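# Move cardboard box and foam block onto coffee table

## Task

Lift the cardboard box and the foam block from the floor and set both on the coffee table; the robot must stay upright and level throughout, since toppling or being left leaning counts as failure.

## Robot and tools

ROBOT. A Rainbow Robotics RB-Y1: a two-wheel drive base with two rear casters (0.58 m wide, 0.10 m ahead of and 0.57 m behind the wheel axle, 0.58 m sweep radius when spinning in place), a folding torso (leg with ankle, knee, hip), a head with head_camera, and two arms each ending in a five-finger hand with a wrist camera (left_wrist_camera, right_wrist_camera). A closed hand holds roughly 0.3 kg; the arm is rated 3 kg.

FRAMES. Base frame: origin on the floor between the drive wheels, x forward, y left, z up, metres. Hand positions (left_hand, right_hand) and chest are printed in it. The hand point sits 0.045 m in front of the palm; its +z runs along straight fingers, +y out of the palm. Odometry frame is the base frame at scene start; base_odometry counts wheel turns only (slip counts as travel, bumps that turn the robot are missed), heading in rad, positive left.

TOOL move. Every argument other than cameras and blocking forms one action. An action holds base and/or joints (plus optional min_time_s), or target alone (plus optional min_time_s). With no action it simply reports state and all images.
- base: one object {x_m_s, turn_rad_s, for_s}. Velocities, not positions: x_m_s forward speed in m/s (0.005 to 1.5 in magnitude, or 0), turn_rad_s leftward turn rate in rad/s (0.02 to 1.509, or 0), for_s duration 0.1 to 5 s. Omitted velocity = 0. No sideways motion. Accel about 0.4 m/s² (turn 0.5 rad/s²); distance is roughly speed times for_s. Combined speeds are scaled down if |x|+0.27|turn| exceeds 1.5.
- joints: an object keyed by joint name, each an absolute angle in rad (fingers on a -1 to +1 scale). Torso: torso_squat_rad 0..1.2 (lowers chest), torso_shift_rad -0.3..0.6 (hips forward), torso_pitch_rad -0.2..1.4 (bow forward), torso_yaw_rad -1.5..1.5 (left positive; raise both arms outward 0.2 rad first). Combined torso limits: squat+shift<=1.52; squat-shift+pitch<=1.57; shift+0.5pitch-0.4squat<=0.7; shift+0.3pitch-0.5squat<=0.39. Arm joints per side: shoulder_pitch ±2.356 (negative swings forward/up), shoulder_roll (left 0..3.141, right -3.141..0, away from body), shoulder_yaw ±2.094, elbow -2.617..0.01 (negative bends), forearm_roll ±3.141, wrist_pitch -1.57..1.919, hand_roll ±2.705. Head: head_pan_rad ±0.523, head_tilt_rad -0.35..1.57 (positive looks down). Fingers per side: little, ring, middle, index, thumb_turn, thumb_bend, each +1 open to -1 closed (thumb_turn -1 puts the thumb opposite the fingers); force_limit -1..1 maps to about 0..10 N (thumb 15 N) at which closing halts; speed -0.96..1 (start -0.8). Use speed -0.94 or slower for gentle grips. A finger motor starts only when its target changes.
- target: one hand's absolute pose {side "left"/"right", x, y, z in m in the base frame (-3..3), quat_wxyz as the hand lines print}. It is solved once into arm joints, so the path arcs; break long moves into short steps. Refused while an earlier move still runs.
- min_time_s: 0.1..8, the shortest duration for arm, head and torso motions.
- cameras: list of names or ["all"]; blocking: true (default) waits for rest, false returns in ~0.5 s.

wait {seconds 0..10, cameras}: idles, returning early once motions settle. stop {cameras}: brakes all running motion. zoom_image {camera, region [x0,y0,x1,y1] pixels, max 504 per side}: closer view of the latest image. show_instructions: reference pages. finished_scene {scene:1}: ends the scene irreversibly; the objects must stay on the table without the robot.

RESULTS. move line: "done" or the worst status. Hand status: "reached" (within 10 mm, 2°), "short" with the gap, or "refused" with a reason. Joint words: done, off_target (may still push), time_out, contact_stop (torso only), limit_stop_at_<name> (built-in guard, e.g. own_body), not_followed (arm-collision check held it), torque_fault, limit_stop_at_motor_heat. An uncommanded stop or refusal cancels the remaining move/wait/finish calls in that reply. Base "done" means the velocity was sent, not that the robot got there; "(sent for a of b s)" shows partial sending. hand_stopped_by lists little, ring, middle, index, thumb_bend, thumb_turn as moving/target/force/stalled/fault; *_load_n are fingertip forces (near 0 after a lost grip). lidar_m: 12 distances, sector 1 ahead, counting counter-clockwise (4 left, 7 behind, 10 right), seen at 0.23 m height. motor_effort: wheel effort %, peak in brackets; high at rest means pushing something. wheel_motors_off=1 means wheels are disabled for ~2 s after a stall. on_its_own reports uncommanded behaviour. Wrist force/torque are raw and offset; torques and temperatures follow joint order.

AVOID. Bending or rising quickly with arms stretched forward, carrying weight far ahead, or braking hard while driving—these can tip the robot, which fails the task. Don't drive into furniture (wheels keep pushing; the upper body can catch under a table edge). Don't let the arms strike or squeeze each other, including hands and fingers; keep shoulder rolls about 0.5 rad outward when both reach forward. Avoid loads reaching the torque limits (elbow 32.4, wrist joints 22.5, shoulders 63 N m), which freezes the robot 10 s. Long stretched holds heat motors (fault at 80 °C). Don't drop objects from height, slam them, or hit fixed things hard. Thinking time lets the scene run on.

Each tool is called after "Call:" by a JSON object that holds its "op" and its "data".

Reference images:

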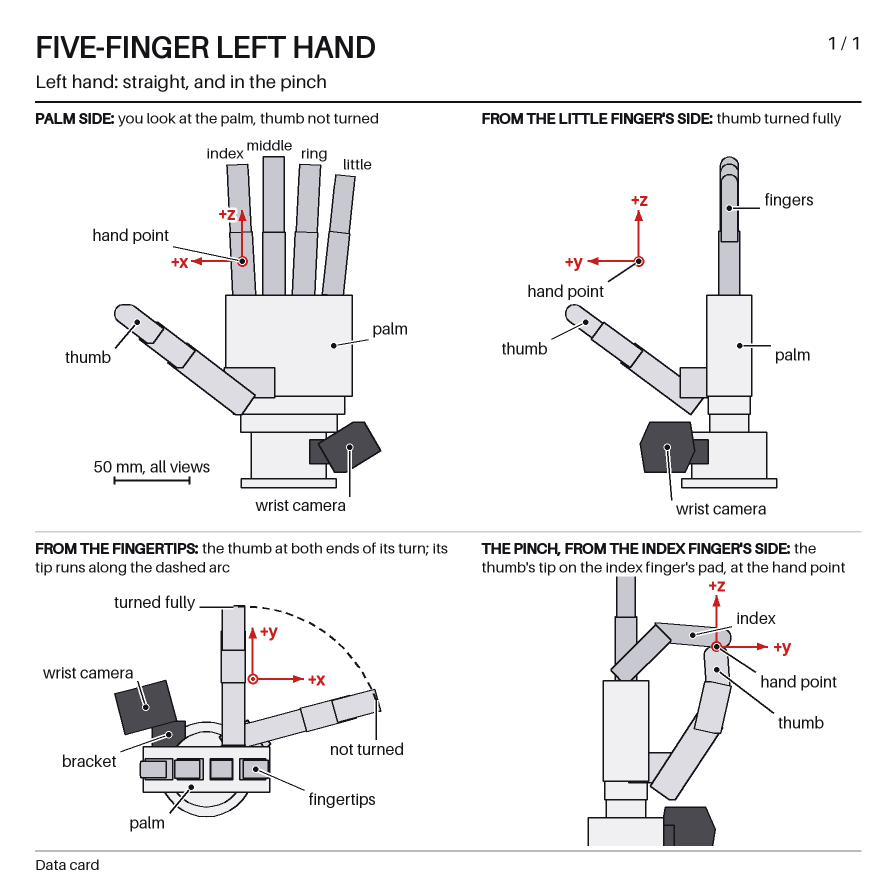

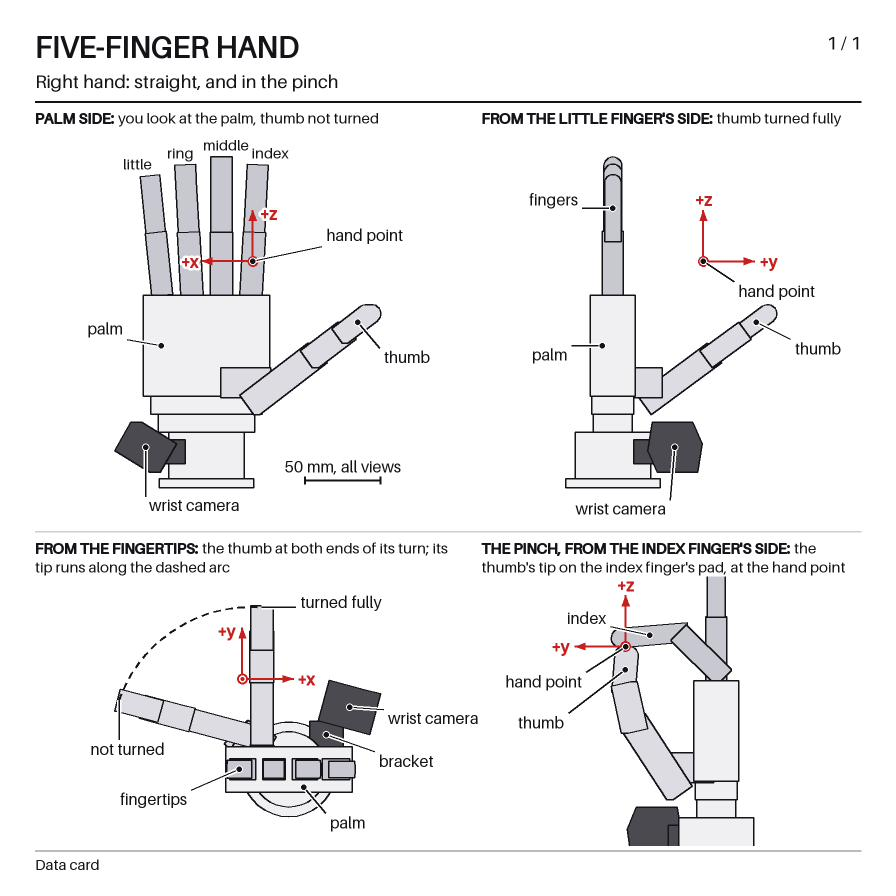

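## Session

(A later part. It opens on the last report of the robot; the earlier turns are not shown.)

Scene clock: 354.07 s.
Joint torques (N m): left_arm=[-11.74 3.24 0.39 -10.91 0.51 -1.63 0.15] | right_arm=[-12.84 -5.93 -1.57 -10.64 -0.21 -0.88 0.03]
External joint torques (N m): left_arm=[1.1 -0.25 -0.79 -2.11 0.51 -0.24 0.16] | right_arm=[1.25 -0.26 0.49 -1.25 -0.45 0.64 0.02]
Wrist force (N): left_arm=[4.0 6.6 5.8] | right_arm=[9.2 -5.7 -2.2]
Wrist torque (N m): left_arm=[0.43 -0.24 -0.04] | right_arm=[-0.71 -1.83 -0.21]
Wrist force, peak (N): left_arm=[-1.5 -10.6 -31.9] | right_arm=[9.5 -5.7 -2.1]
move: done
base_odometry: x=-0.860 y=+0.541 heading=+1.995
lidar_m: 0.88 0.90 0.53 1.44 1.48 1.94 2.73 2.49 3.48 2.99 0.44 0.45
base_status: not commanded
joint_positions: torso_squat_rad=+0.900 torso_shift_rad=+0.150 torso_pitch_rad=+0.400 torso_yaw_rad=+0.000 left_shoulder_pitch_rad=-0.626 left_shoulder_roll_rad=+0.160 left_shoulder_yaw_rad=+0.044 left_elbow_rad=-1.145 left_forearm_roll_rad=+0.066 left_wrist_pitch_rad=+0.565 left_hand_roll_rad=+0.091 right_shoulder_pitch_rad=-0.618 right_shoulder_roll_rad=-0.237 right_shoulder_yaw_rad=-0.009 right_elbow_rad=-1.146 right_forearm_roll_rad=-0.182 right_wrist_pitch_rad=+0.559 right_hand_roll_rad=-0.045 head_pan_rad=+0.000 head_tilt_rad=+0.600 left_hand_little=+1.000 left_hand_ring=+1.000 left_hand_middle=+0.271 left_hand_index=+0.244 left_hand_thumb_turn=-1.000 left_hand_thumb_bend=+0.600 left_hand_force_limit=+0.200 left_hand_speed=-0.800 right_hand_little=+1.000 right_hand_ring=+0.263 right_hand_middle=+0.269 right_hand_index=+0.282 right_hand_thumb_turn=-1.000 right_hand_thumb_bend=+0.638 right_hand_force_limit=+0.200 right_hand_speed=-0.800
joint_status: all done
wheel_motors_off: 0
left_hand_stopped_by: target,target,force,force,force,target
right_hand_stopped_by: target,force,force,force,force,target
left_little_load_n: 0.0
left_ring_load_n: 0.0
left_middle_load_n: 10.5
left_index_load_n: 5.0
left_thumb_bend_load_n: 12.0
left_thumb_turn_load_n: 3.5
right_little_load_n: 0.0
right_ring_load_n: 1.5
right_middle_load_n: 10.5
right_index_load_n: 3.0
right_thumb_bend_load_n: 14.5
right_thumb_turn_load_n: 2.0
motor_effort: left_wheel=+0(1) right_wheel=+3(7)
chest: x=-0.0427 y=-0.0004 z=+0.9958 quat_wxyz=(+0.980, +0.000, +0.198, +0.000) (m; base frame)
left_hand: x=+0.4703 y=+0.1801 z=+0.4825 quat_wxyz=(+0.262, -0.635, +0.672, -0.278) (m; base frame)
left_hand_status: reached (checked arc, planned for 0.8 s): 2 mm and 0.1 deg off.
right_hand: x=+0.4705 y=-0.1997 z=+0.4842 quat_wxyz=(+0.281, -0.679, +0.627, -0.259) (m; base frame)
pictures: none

Call:
{"op": "move", "data": {"target": {"side": "right", "x": 0.47, "y": -0.2, "z": 0.4825, "quat_wxyz": [0.2812, -0.6789, 0.6267, -0.2596]}, "min_time_s": 0.5}}

Call:
{"op": "move", "data": {"target": {"side": "left", "x": 0.47, "y": 0.18, "z": 0.481, "quat_wxyz": [0.2628, -0.6344, 0.6716, -0.2782]}, "min_time_s": 0.5}}

Scene clock: 357.87 s.
Joint torques (N m): left_arm=[-12.42 2.51 0.59 -11.34 0.38 -1.52 -0.08] | right_arm=[-11.63 -3.38 -2.27 -7.19 0.39 -1.2 0.37]
External joint torques (N m): left_arm=[0.43 -0.97 -0.6 -2.53 0.38 -0.12 -0.08] | right_arm=[2.44 2.28 -0.22 2.19 0.15 0.32 0.37]
Wrist force (N): left_arm=[3.7 6.3 5.7] | right_arm=[8.6 -8.1 -8.8]
Wrist torque (N m): left_arm=[0.39 -0.20 -0.07] | right_arm=[-0.55 -1.71 -0.24]
Wrist force, peak (N): left_arm=[3.9 6.7 6.3] | right_arm=[8.6 -8.1 -8.8]
move: done
base_odometry: x=-0.860 y=+0.541 heading=+1.995
lidar_m: 0.88 0.90 0.53 1.44 1.48 1.95 2.73 2.51 3.48 2.99 0.45 0.46
base_status: not commanded
joint_positions: torso_squat_rad=+0.900 torso_shift_rad=+0.150 torso_pitch_rad=+0.400 torso_yaw_rad=+0.000 left_shoulder_pitch_rad=-0.626 left_shoulder_roll_rad=+0.160 left_shoulder_yaw_rad=+0.044 left_elbow_rad=-1.145 left_forearm_roll_rad=+0.066 left_wrist_pitch_rad=+0.565 left_hand_roll_rad=+0.091 right_shoulder_pitch_rad=-0.618 right_shoulder_roll_rad=-0.236 right_shoulder_yaw_rad=-0.009 right_elbow_rad=-1.141 right_forearm_roll_rad=-0.180 right_wrist_pitch_rad=+0.551 right_hand_roll_rad=-0.045 head_pan_rad=+0.000 head_tilt_rad=+0.600 left_hand_little=+1.000 left_hand_ring=+1.000 left_hand_middle=+0.271 left_hand_index=+0.244 left_hand_thumb_turn=-1.000 left_hand_thumb_bend=+0.600 left_hand_force_limit=+0.200 left_hand_speed=-0.800 right_hand_little=+1.000 right_hand_ring=+0.263 right_hand_middle=+0.269 right_hand_index=+0.282 right_hand_thumb_turn=-1.000 right_hand_thumb_bend=+0.638 right_hand_force_limit=+0.200 right_hand_speed=-0.800
joint_status: all done
wheel_motors_off: 0
left_hand_stopped_by: target,target,force,force,force,target
right_hand_stopped_by: target,force,force,force,force,target
left_little_load_n: 0.0
left_ring_load_n: 0.0
left_middle_load_n: 10.5
left_index_load_n: 4.5
left_thumb_bend_load_n: 12.5
left_thumb_turn_load_n: 3.5
right_little_load_n: 0.0
right_ring_load_n: 0.5
right_middle_load_n: 8.5
right_index_load_n: 2.5
right_thumb_bend_load_n: 15.0
right_thumb_turn_load_n: 2.0
motor_effort: left_wheel=+1(1) right_wheel=+3(7)
chest: x=-0.0427 y=-0.0004 z=+0.9958 quat_wxyz=(+0.980, +0.000, +0.198, +0.000) (m; base frame)
left_hand: x=+0.4703 y=+0.1800 z=+0.4825 quat_wxyz=(+0.262, -0.635, +0.672, -0.278) (m; base frame)
right_hand: x=+0.4706 y=-0.2000 z=+0.4832 quat_wxyz=(+0.282, -0.679, +0.626, -0.260) (m; base frame)
right_hand_status: reached (checked arc, planned for 0.5 s): 1 mm and 0.1 deg off.
pictures: none

Scene clock: 358.70 s.
Joint torques (N m): left_arm=[-11.39 2.31 1.71 -7.21 -0.01 -1.51 0.07] | right_arm=[-11.65 -3.52 -2.14 -7.2 0.42 -1.22 0.4]
External joint torques (N m): left_arm=[1.44 -1.17 0.53 1.59 -0.01 -0.11 0.08] | right_arm=[2.42 2.13 -0.09 2.18 0.18 0.3 0.4]
Wrist force (N): left_arm=[3.9 3.3 -1.8] | right_arm=[8.8 -7.4 -7.1]
Wrist torque (N m): left_arm=[0.60 -0.37 0.03] | right_arm=[-0.58 -1.76 -0.22]
Wrist force, peak (N): left_arm=[3.7 6.4 6.2] | right_arm=[8.7 -8.2 -8.6]
move: done
base_odometry: x=-0.860 y=+0.541 heading=+1.995
lidar_m: 0.87 0.91 0.53 1.43 1.47 1.94 2.74 2.50 3.48 2.99 0.45 0.46
base_status: not commanded
joint_positions: torso_squat_rad=+0.900 torso_shift_rad=+0.150 torso_pitch_rad=+0.400 torso_yaw_rad=+0.000 left_shoulder_pitch_rad=-0.626 left_shoulder_roll_rad=+0.160 left_shoulder_yaw_rad=+0.044 left_elbow_rad=-1.140 left_forearm_roll_rad=+0.065 left_wrist_pitch_rad=+0.557 left_hand_roll_rad=+0.091 right_shoulder_pitch_rad=-0.618 right_shoulder_roll_rad=-0.236 right_shoulder_yaw_rad=-0.009 right_elbow_rad=-1.141 right_forearm_roll_rad=-0.180 right_wrist_pitch_rad=+0.551 right_hand_roll_rad=-0.045 head_pan_rad=+0.000 head_tilt_rad=+0.600 left_hand_little=+1.000 left_hand_ring=+1.000 left_hand_middle=+0.271 left_hand_index=+0.244 left_hand_thumb_turn=-1.000 left_hand_thumb_bend=+0.600 left_hand_force_limit=+0.200 left_hand_speed=-0.800 right_hand_little=+1.000 right_hand_ring=+0.263 right_hand_middle=+0.269 right_hand_index=+0.282 right_hand_thumb_turn=-1.000 right_hand_thumb_bend=+0.638 right_hand_force_limit=+0.200 right_hand_speed=-0.800
joint_status: all done
wheel_motors_off: 0
left_hand_stopped_by: target,target,force,force,force,target
right_hand_stopped_by: target,force,force,force,force,target
left_little_load_n: 0.0
left_ring_load_n: 0.0
left_middle_load_n: 8.0
left_index_load_n: 3.5
left_thumb_bend_load_n: 13.0
left_thumb_turn_load_n: 4.5
right_little_load_n: 0.0
right_ring_load_n: 1.0
right_middle_load_n: 9.0
right_index_load_n: 2.5
right_thumb_bend_load_n: 15.0
right_thumb_turn_load_n: 2.5
motor_effort: left_wheel=+1(1) right_wheel=+2(7)
chest: x=-0.0427 y=-0.0004 z=+0.9958 quat_wxyz=(+0.980, +0.000, +0.198, +0.000) (m; base frame)
left_hand: x=+0.4704 y=+0.1800 z=+0.4814 quat_wxyz=(+0.263, -0.634, +0.672, -0.278) (m; base frame)
left_hand_status: reached (checked arc, planned for 0.5 s): 1 mm and 0.1 deg off.
right_hand: x=+0.4706 y=-0.2000 z=+0.4831 quat_wxyz=(+0.282, -0.679, +0.626, -0.260) (m; base frame)
pictures: none

Light contact on both. Release.

Call:
{"op": "move", "data": {"joints": {"right_hand_thumb_bend": 1, "right_hand_index": 1, "right_hand_middle": 1, "right_hand_ring": 1, "left_hand_thumb_bend": 1, "left_hand_index": 1, "left_hand_middle": 1}, "cameras": ["left_wrist_camera", "right_wrist_camera"]}}

Scene clock: 362.20 s.
Joint torques (N m): left_arm=[-11.28 2.34 1.73 -9.27 0.1 -1.63 0.23] | right_arm=[-12.72 -3.45 -2.27 -8.67 0.29 -1.27 0.41]
External joint torques (N m): left_arm=[1.55 -1.13 0.55 -0.48 0.1 -0.23 0.24] | right_arm=[1.36 2.21 -0.22 0.72 0.05 0.25 0.4]
Wrist force (N): left_arm=[4.0 6.2 5.7] | right_arm=[9.4 -5.7 -2.3]
Wrist torque (N m): left_arm=[0.40 -0.22 -0.01] | right_arm=[-0.69 -1.86 -0.17]
Wrist force, peak (N): left_arm=[3.7 6.7 5.8] | right_arm=[9.3 -7.9 -9.0]
move: done
base_odometry: x=-0.860 y=+0.541 heading=+1.995
lidar_m: 0.88 0.90 0.52 1.43 1.47 1.95 2.73 2.49 3.48 3.00 0.45 0.45
base_status: not commanded
joint_positions: torso_squat_rad=+0.900 torso_shift_rad=+0.150 torso_pitch_rad=+0.400 torso_yaw_rad=+0.000 left_shoulder_pitch_rad=-0.626 left_shoulder_roll_rad=+0.160 left_shoulder_yaw_rad=+0.044 left_elbow_rad=-1.139 left_forearm_roll_rad=+0.065 left_wrist_pitch_rad=+0.557 left_hand_roll_rad=+0.091 right_shoulder_pitch_rad=-0.617 right_shoulder_roll_rad=-0.236 right_shoulder_yaw_rad=-0.009 right_elbow_rad=-1.140 right_forearm_roll_rad=-0.180 right_wrist_pitch_rad=+0.551 right_hand_roll_rad=-0.045 head_pan_rad=+0.000 head_tilt_rad=+0.600 left_hand_little=+1.000 left_hand_ring=+1.000 left_hand_middle=+1.000 left_hand_index=+1.000 left_hand_thumb_turn=-1.000 left_hand_thumb_bend=+1.000 left_hand_force_limit=+0.200 left_hand_speed=-0.800 right_hand_little=+1.000 right_hand_ring=+1.000 right_hand_middle=+1.000 right_hand_index=+1.000 right_hand_thumb_turn=-1.000 right_hand_thumb_bend=+1.000 right_hand_force_limit=+0.200 right_hand_speed=-0.800
joint_status: all done
wheel_motors_off: 0
left_hand_stopped_by: target,target,target,target,target,target
right_hand_stopped_by: target,target,target,target,target,target
left_little_load_n: 0.0
left_ring_load_n: 0.0
left_middle_load_n: 0.0
left_index_load_n: 0.0
left_thumb_bend_load_n: 0.0
left_thumb_turn_load_n: 0.0
right_little_load_n: 0.0
right_ring_load_n: 0.0
right_middle_load_n: 0.0
right_index_load_n: -0.5
right_thumb_bend_load_n: 0.0
right_thumb_turn_load_n: 0.0
motor_effort: left_wheel=+0(1) right_wheel=+2(6)
chest: x=-0.0426 y=-0.0004 z=+0.9958 quat_wxyz=(+0.980, +0.000, +0.198, +0.000) (m; base frame)
left_hand: x=+0.4701 y=+0.1801 z=+0.4812 quat_wxyz=(+0.263, -0.634, +0.672, -0.278) (m; base frame)
right_hand: x=+0.4703 y=-0.2002 z=+0.4829 quat_wxyz=(+0.281, -0.679, +0.627, -0.260) (m; base frame)
pictures: left_wrist_camera, right_wrist_camera
camera_calibration:
left_wrist_camera: T_world_to_cam=[[0.655256, -0.244728, 0.714666, -0.609612], [-0.531633, -0.821511, 0.206122, 0.301584], [0.536662, -0.515003, -0.668405, 0.276869], [0, 0, 0, 1]] pos_world=[0.411198, 0.241153, 0.558566]
right_wrist_camera: T_world_to_cam=[[-0.664321, -0.318762, -0.676069, 0.571951], [-0.593399, 0.774902, 0.217726, 0.32668], [0.454484, 0.545818, -0.703937, 0.352495], [0, 0, 0, 1]] pos_world=[0.413607, -0.263227, 0.563685]

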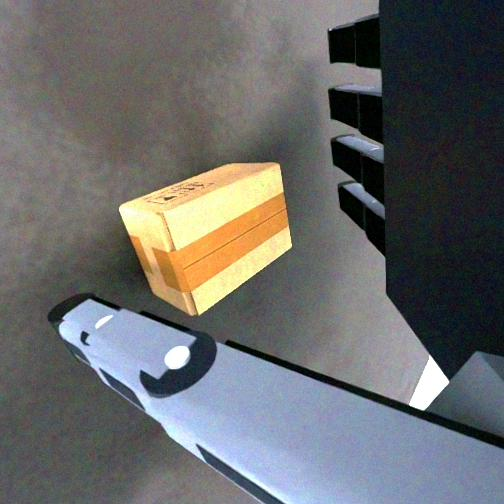

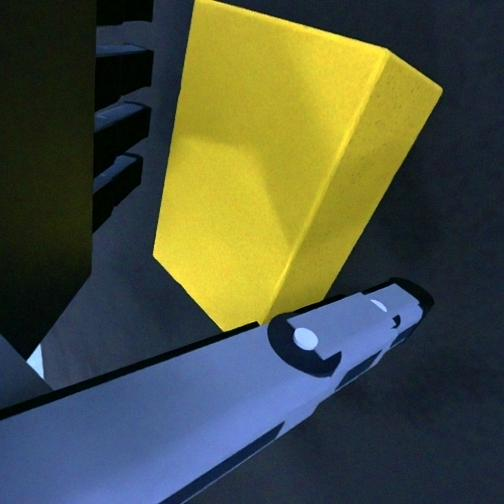

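Raise both hands straight up.

Call:
{"op": "move", "data": {"target": {"side": "right", "x": 0.468, "y": -0.2, "z": 0.56, "quat_wxyz": [0.2812, -0.6789, 0.6267, -0.2596]}, "min_time_s": 1.2}}

Call:
{"op": "move", "data": {"target": {"side": "left", "x": 0.468, "y": 0.18, "z": 0.56, "quat_wxyz": [0.2628, -0.6344, 0.6716, -0.2782]}, "min_time_s": 1.2, "cameras": ["left_wrist_camera", "right_wrist_camera"]}}

Call:
{"op": "move", "data": {"base": {"x_m_s": -0.3, "for_s": 1.2}, "cameras": ["head_camera"]}}

Scene clock: 366.77 s.
Joint torques (N m): left_arm=[-11.97 3.2 1.13 -9.51 -0.13 -1.55 0.32] | right_arm=[-12.66 -6.06 -3.8 -11.1 0.22 -1.11 -0.01]
External joint torques (N m): left_arm=[0.85 -0.27 -0.04 -0.72 -0.13 -0.15 0.33] | right_arm=[0.85 -0.32 -1.09 -1.15 -0.09 0.41 -0.02]
Wrist force (N): left_arm=[3.8 6.2 5.6] | right_arm=[9.2 -5.7 -2.4]
Wrist torque (N m): left_arm=[0.37 -0.23 0.02] | right_arm=[-0.69 -1.83 -0.21]
Wrist force, peak (N): left_arm=[4.2 6.5 6.0] | right_arm=[9.8 -5.3 -2.5]
move: done
base_odometry: x=-0.860 y=+0.541 heading=+1.995
lidar_m: 0.88 0.91 0.53 1.44 1.47 1.94 2.73 2.50 3.47 2.99 0.45 0.46
base_status: not commanded
joint_positions: torso_squat_rad=+0.900 torso_shift_rad=+0.150 torso_pitch_rad=+0.400 torso_yaw_rad=+0.000 left_shoulder_pitch_rad=-0.626 left_shoulder_roll_rad=+0.160 left_shoulder_yaw_rad=+0.044 left_elbow_rad=-1.139 left_forearm_roll_rad=+0.065 left_wrist_pitch_rad=+0.557 left_hand_roll_rad=+0.091 right_shoulder_pitch_rad=-0.551 right_shoulder_roll_rad=-0.269 right_shoulder_yaw_rad=-0.018 right_elbow_rad=-1.523 right_forearm_roll_rad=-0.173 right_wrist_pitch_rad=+0.867 right_hand_roll_rad=-0.094 head_pan_rad=+0.000 head_tilt_rad=+0.600 left_hand_little=+1.000 left_hand_ring=+1.000 left_hand_middle=+1.000 left_hand_index=+1.000 left_hand_thumb_turn=-1.000 left_hand_thumb_bend=+1.000 left_hand_force_limit=+0.200 left_hand_speed=-0.800 right_hand_little=+1.000 right_hand_ring=+1.000 right_hand_middle=+1.000 right_hand_index=+1.000 right_hand_thumb_turn=-1.000 right_hand_thumb_bend=+1.000 right_hand_force_limit=+0.200 right_hand_speed=-0.800
joint_status: all done
wheel_motors_off: 0
left_hand_stopped_by: target,target,target,target,target,target
right_hand_stopped_by: target,target,target,target,target,target
left_little_load_n: 0.0
left_ring_load_n: -0.5
left_middle_load_n: 0.0
left_index_load_n: 0.0
left_thumb_bend_load_n: -0.5
left_thumb_turn_load_n: 0.0
right_little_load_n: 0.0
right_ring_load_n: 0.0
right_middle_load_n: 0.0
right_index_load_n: 0.0
right_thumb_bend_load_n: 0.0
right_thumb_turn_load_n: 0.0
motor_effort: left_wheel=+0(1) right_wheel=+4(5)
chest: x=-0.0426 y=-0.0004 z=+0.9958 quat_wxyz=(+0.980, +0.000, +0.199, +0.000) (m; base frame)
left_hand: x=+0.4700 y=+0.1800 z=+0.4810 quat_wxyz=(+0.263, -0.634, +0.672, -0.278) (m; base frame)
right_hand: x=+0.4687 y=-0.1998 z=+0.5594 quat_wxyz=(+0.281, -0.679, +0.627, -0.259) (m; base frame)
right_hand_status: reached (checked arc, planned for 1.2 s): 1 mm and 0.0 deg off.
pictures: none

Scene clock: 368.30 s.
Joint torques (N m): left_arm=[-11.39 4.35 1.2 -11.68 0.46 -1.74 0.48] | right_arm=[-12.77 -6.1 -3.76 -10.91 0.19 -1.14 -0.09]
External joint torques (N m): left_arm=[0.94 0.99 -0.33 -2.35 0.51 -0.34 0.49] | right_arm=[0.75 -0.36 -1.05 -0.96 -0.12 0.38 -0.09]
Wrist force (N): left_arm=[3.4 6.4 5.3] | right_arm=[9.3 -5.6 -2.3]
Wrist torque (N m): left_arm=[0.41 -0.16 0.15] | right_arm=[-0.68 -1.85 -0.21]
Wrist force, peak (N): left_arm=[3.9 6.8 5.7] | right_arm=[9.6 -5.7 -2.5]
move: done
base_odometry: x=-0.860 y=+0.541 heading=+1.995
lidar_m: 0.89 0.90 0.52 1.43 1.47 1.94 2.73 2.51 3.47 3.00 0.45 0.45
base_status: not commanded
joint_positions: torso_squat_rad=+0.900 torso_shift_rad=+0.150 torso_pitch_rad=+0.400 torso_yaw_rad=+0.000 left_shoulder_pitch_rad=-0.558 left_shoulder_roll_rad=+0.177 left_shoulder_yaw_rad=+0.043 left_elbow_rad=-1.535 left_forearm_roll_rad=+0.074 left_wrist_pitch_rad=+0.888 left_hand_roll_rad=+0.102 right_shoulder_pitch_rad=-0.551 right_shoulder_roll_rad=-0.269 right_shoulder_yaw_rad=-0.018 right_elbow_rad=-1.523 right_forearm_roll_rad=-0.173 right_wrist_pitch_rad=+0.867 right_hand_roll_rad=-0.094 head_pan_rad=+0.000 head_tilt_rad=+0.600 left_hand_little=+1.000 left_hand_ring=+1.000 left_hand_middle=+1.000 left_hand_index=+1.000 left_hand_thumb_turn=-1.000 left_hand_thumb_bend=+1.000 left_hand_force_limit=+0.200 left_hand_speed=-0.800 right_hand_little=+1.000 right_hand_ring=+1.000 right_hand_middle=+1.000 right_hand_index=+1.000 right_hand_thumb_turn=-1.000 right_hand_thumb_bend=+1.000 right_hand_force_limit=+0.200 right_hand_speed=-0.800
joint_status: all done
wheel_motors_off: 0
left_hand_stopped_by: target,target,target,target,target,target
right_hand_stopped_by: target,target,target,target,target,target
left_little_load_n: 0.0
left_ring_load_n: -0.5
left_middle_load_n: 0.0
left_index_load_n: 0.0
left_thumb_bend_load_n: 0.0
left_thumb_turn_load_n: 0.0
right_little_load_n: 0.0
right_ring_load_n: -0.5
right_middle_load_n: 0.0
right_index_load_n: 0.0
right_thumb_bend_load_n: 0.0
right_thumb_turn_load_n: 0.0
motor_effort: left_wheel=-1(1) right_wheel=+3(5)
chest: x=-0.0426 y=-0.0004 z=+0.9958 quat_wxyz=(+0.980, +0.000, +0.199, +0.000) (m; base frame)
left_hand: x=+0.4679 y=+0.1799 z=+0.5599 quat_wxyz=(+0.263, -0.634, +0.672, -0.278) (m; base frame)
left_hand_status: reached (checked arc, planned for 1.2 s): 0 mm and 0.0 deg off.
right_hand: x=+0.4687 y=-0.1998 z=+0.5594 quat_wxyz=(+0.281, -0.679, +0.627, -0.259) (m; base frame)
pictures: left_wrist_camera, right_wrist_camera
camera_calibration:
left_wrist_camera: T_world_to_cam=[[0.655718, -0.244512, 0.714316, -0.664529], [-0.531442, -0.821503, 0.206643, 0.283676], [0.536286, -0.515117, -0.668619, 0.330987], [0, 0, 0, 1]] pos_world=[0.408997, 0.241053, 0.637368]
right_wrist_camera: T_world_to_cam=[[-0.664576, -0.31855, -0.675918, 0.622766], [-0.593585, 0.774511, 0.218608, 0.308332], [0.453869, 0.546497, -0.703807, 0.407144], [0, 0, 0, 1]] pos_world=[0.412107, -0.262927, 0.640086]

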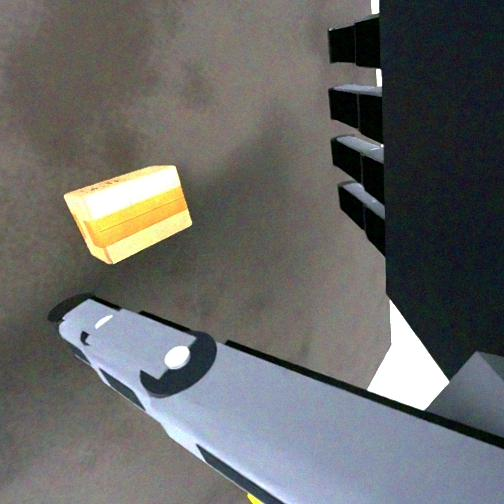

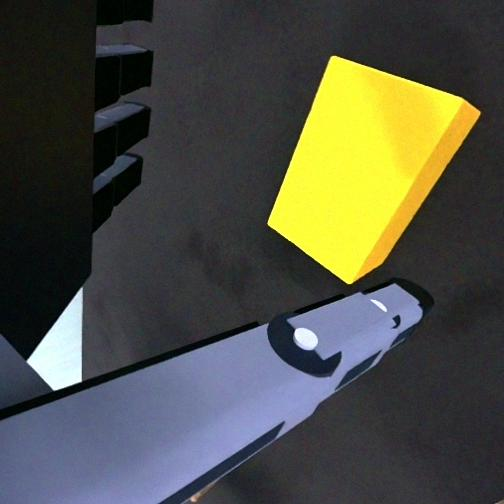

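Scene clock: 370.93 s.
Joint torques (N m): left_arm=[-12.74 3.44 1.77 -11.35 0.47 -1.82 0.43] | right_arm=[-13.66 -6.21 -3.83 -10.76 0.15 -1.18 -0.07]
External joint torques (N m): left_arm=[-0.42 0.08 0.24 -2.02 0.51 -0.42 0.44] | right_arm=[-0.16 -0.48 -1.12 -0.8 -0.17 0.34 -0.07]
Wrist force (N): left_arm=[3.5 6.5 5.2] | right_arm=[9.3 -5.6 -2.6]
Wrist torque (N m): left_arm=[0.45 -0.14 0.13] | right_arm=[-0.67 -1.83 -0.21]
Wrist force, peak (N): left_arm=[3.9 6.7 5.4] | right_arm=[9.6 -5.7 -2.4]
move: done
base_odometry: x=-0.712 y=+0.213 heading=+1.995
lidar_m: 1.21 0.77 1.70 1.41 1.45 1.90 2.37 2.16 3.23 2.96 1.87 0.74
base_status: done (sent for 1.2 of 1.2 s)
joint_positions: torso_squat_rad=+0.900 torso_shift_rad=+0.150 torso_pitch_rad=+0.400 torso_yaw_rad=+0.000 left_shoulder_pitch_rad=-0.557 left_shoulder_roll_rad=+0.177 left_shoulder_yaw_rad=+0.043 left_elbow_rad=-1.535 left_forearm_roll_rad=+0.074 left_wrist_pitch_rad=+0.888 left_hand_roll_rad=+0.102 right_shoulder_pitch_rad=-0.551 right_shoulder_roll_rad=-0.269 right_shoulder_yaw_rad=-0.018 right_elbow_rad=-1.523 right_forearm_roll_rad=-0.173 right_wrist_pitch_rad=+0.867 right_hand_roll_rad=-0.094 head_pan_rad=+0.000 head_tilt_rad=+0.600 left_hand_little=+1.000 left_hand_ring=+1.000 left_hand_middle=+1.000 left_hand_index=+1.000 left_hand_thumb_turn=-1.000 left_hand_thumb_bend=+1.000 left_hand_force_limit=+0.200 left_hand_speed=-0.800 right_hand_little=+1.000 right_hand_ring=+1.000 right_hand_middle=+1.000 right_hand_index=+1.000 right_hand_thumb_turn=-1.000 right_hand_thumb_bend=+1.000 right_hand_force_limit=+0.200 right_hand_speed=-0.800
joint_status: not commanded
wheel_motors_off: 0
left_hand_stopped_by: target,target,target,target,target,target
right_hand_stopped_by: target,target,target,target,target,target
left_little_load_n: 0.0
left_ring_load_n: 0.0
left_middle_load_n: 0.0
left_index_load_n: 0.0
left_thumb_bend_load_n: 0.0
left_thumb_turn_load_n: 0.0
right_little_load_n: 0.0
right_ring_load_n: 0.0
right_middle_load_n: 0.0
right_index_load_n: 0.0
right_thumb_bend_load_n: 0.0
right_thumb_turn_load_n: 0.0
motor_effort: left_wheel=-2(15) right_wheel=+3(22)
chest: x=-0.0425 y=-0.0004 z=+0.9957 quat_wxyz=(+0.980, +0.000, +0.199, +0.000) (m; base frame)
left_hand: x=+0.4679 y=+0.1800 z=+0.5596 quat_wxyz=(+0.263, -0.635, +0.672, -0.278) (m; base frame)
right_hand: x=+0.4686 y=-0.1998 z=+0.5591 quat_wxyz=(+0.281, -0.679, +0.627, -0.259) (m; base frame)
pictures: head_camera
camera_calibration:
head_camera: T_world_to_cam=[[0.0194421, -0.999499, 0.0249853, -0.0343158], [-0.85744, -0.0295211, -0.513736, 0.714428], [0.514216, -0.0114353, -0.857585, 0.925101], [0, 0, 0, 1]] pos_world=[0.137545, -0.00262916, 1.16124]

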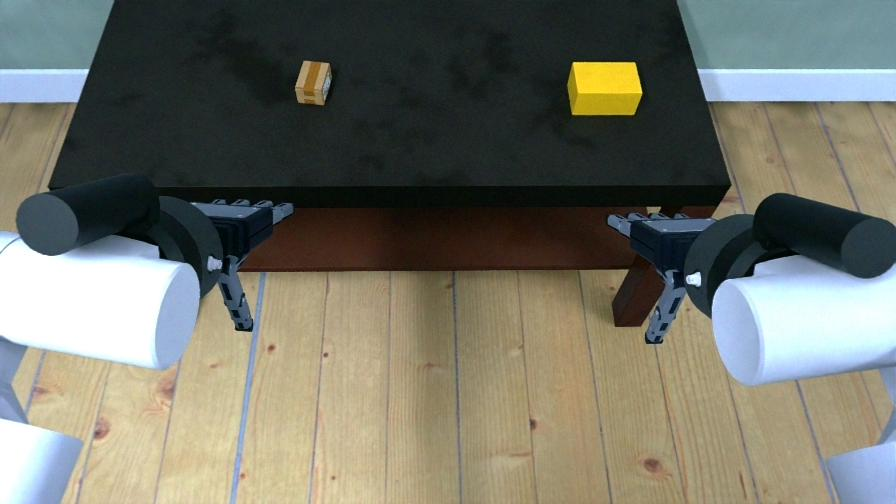

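Call:
{"op": "finished_scene", "data": {}}

The scene is finished: the task was done.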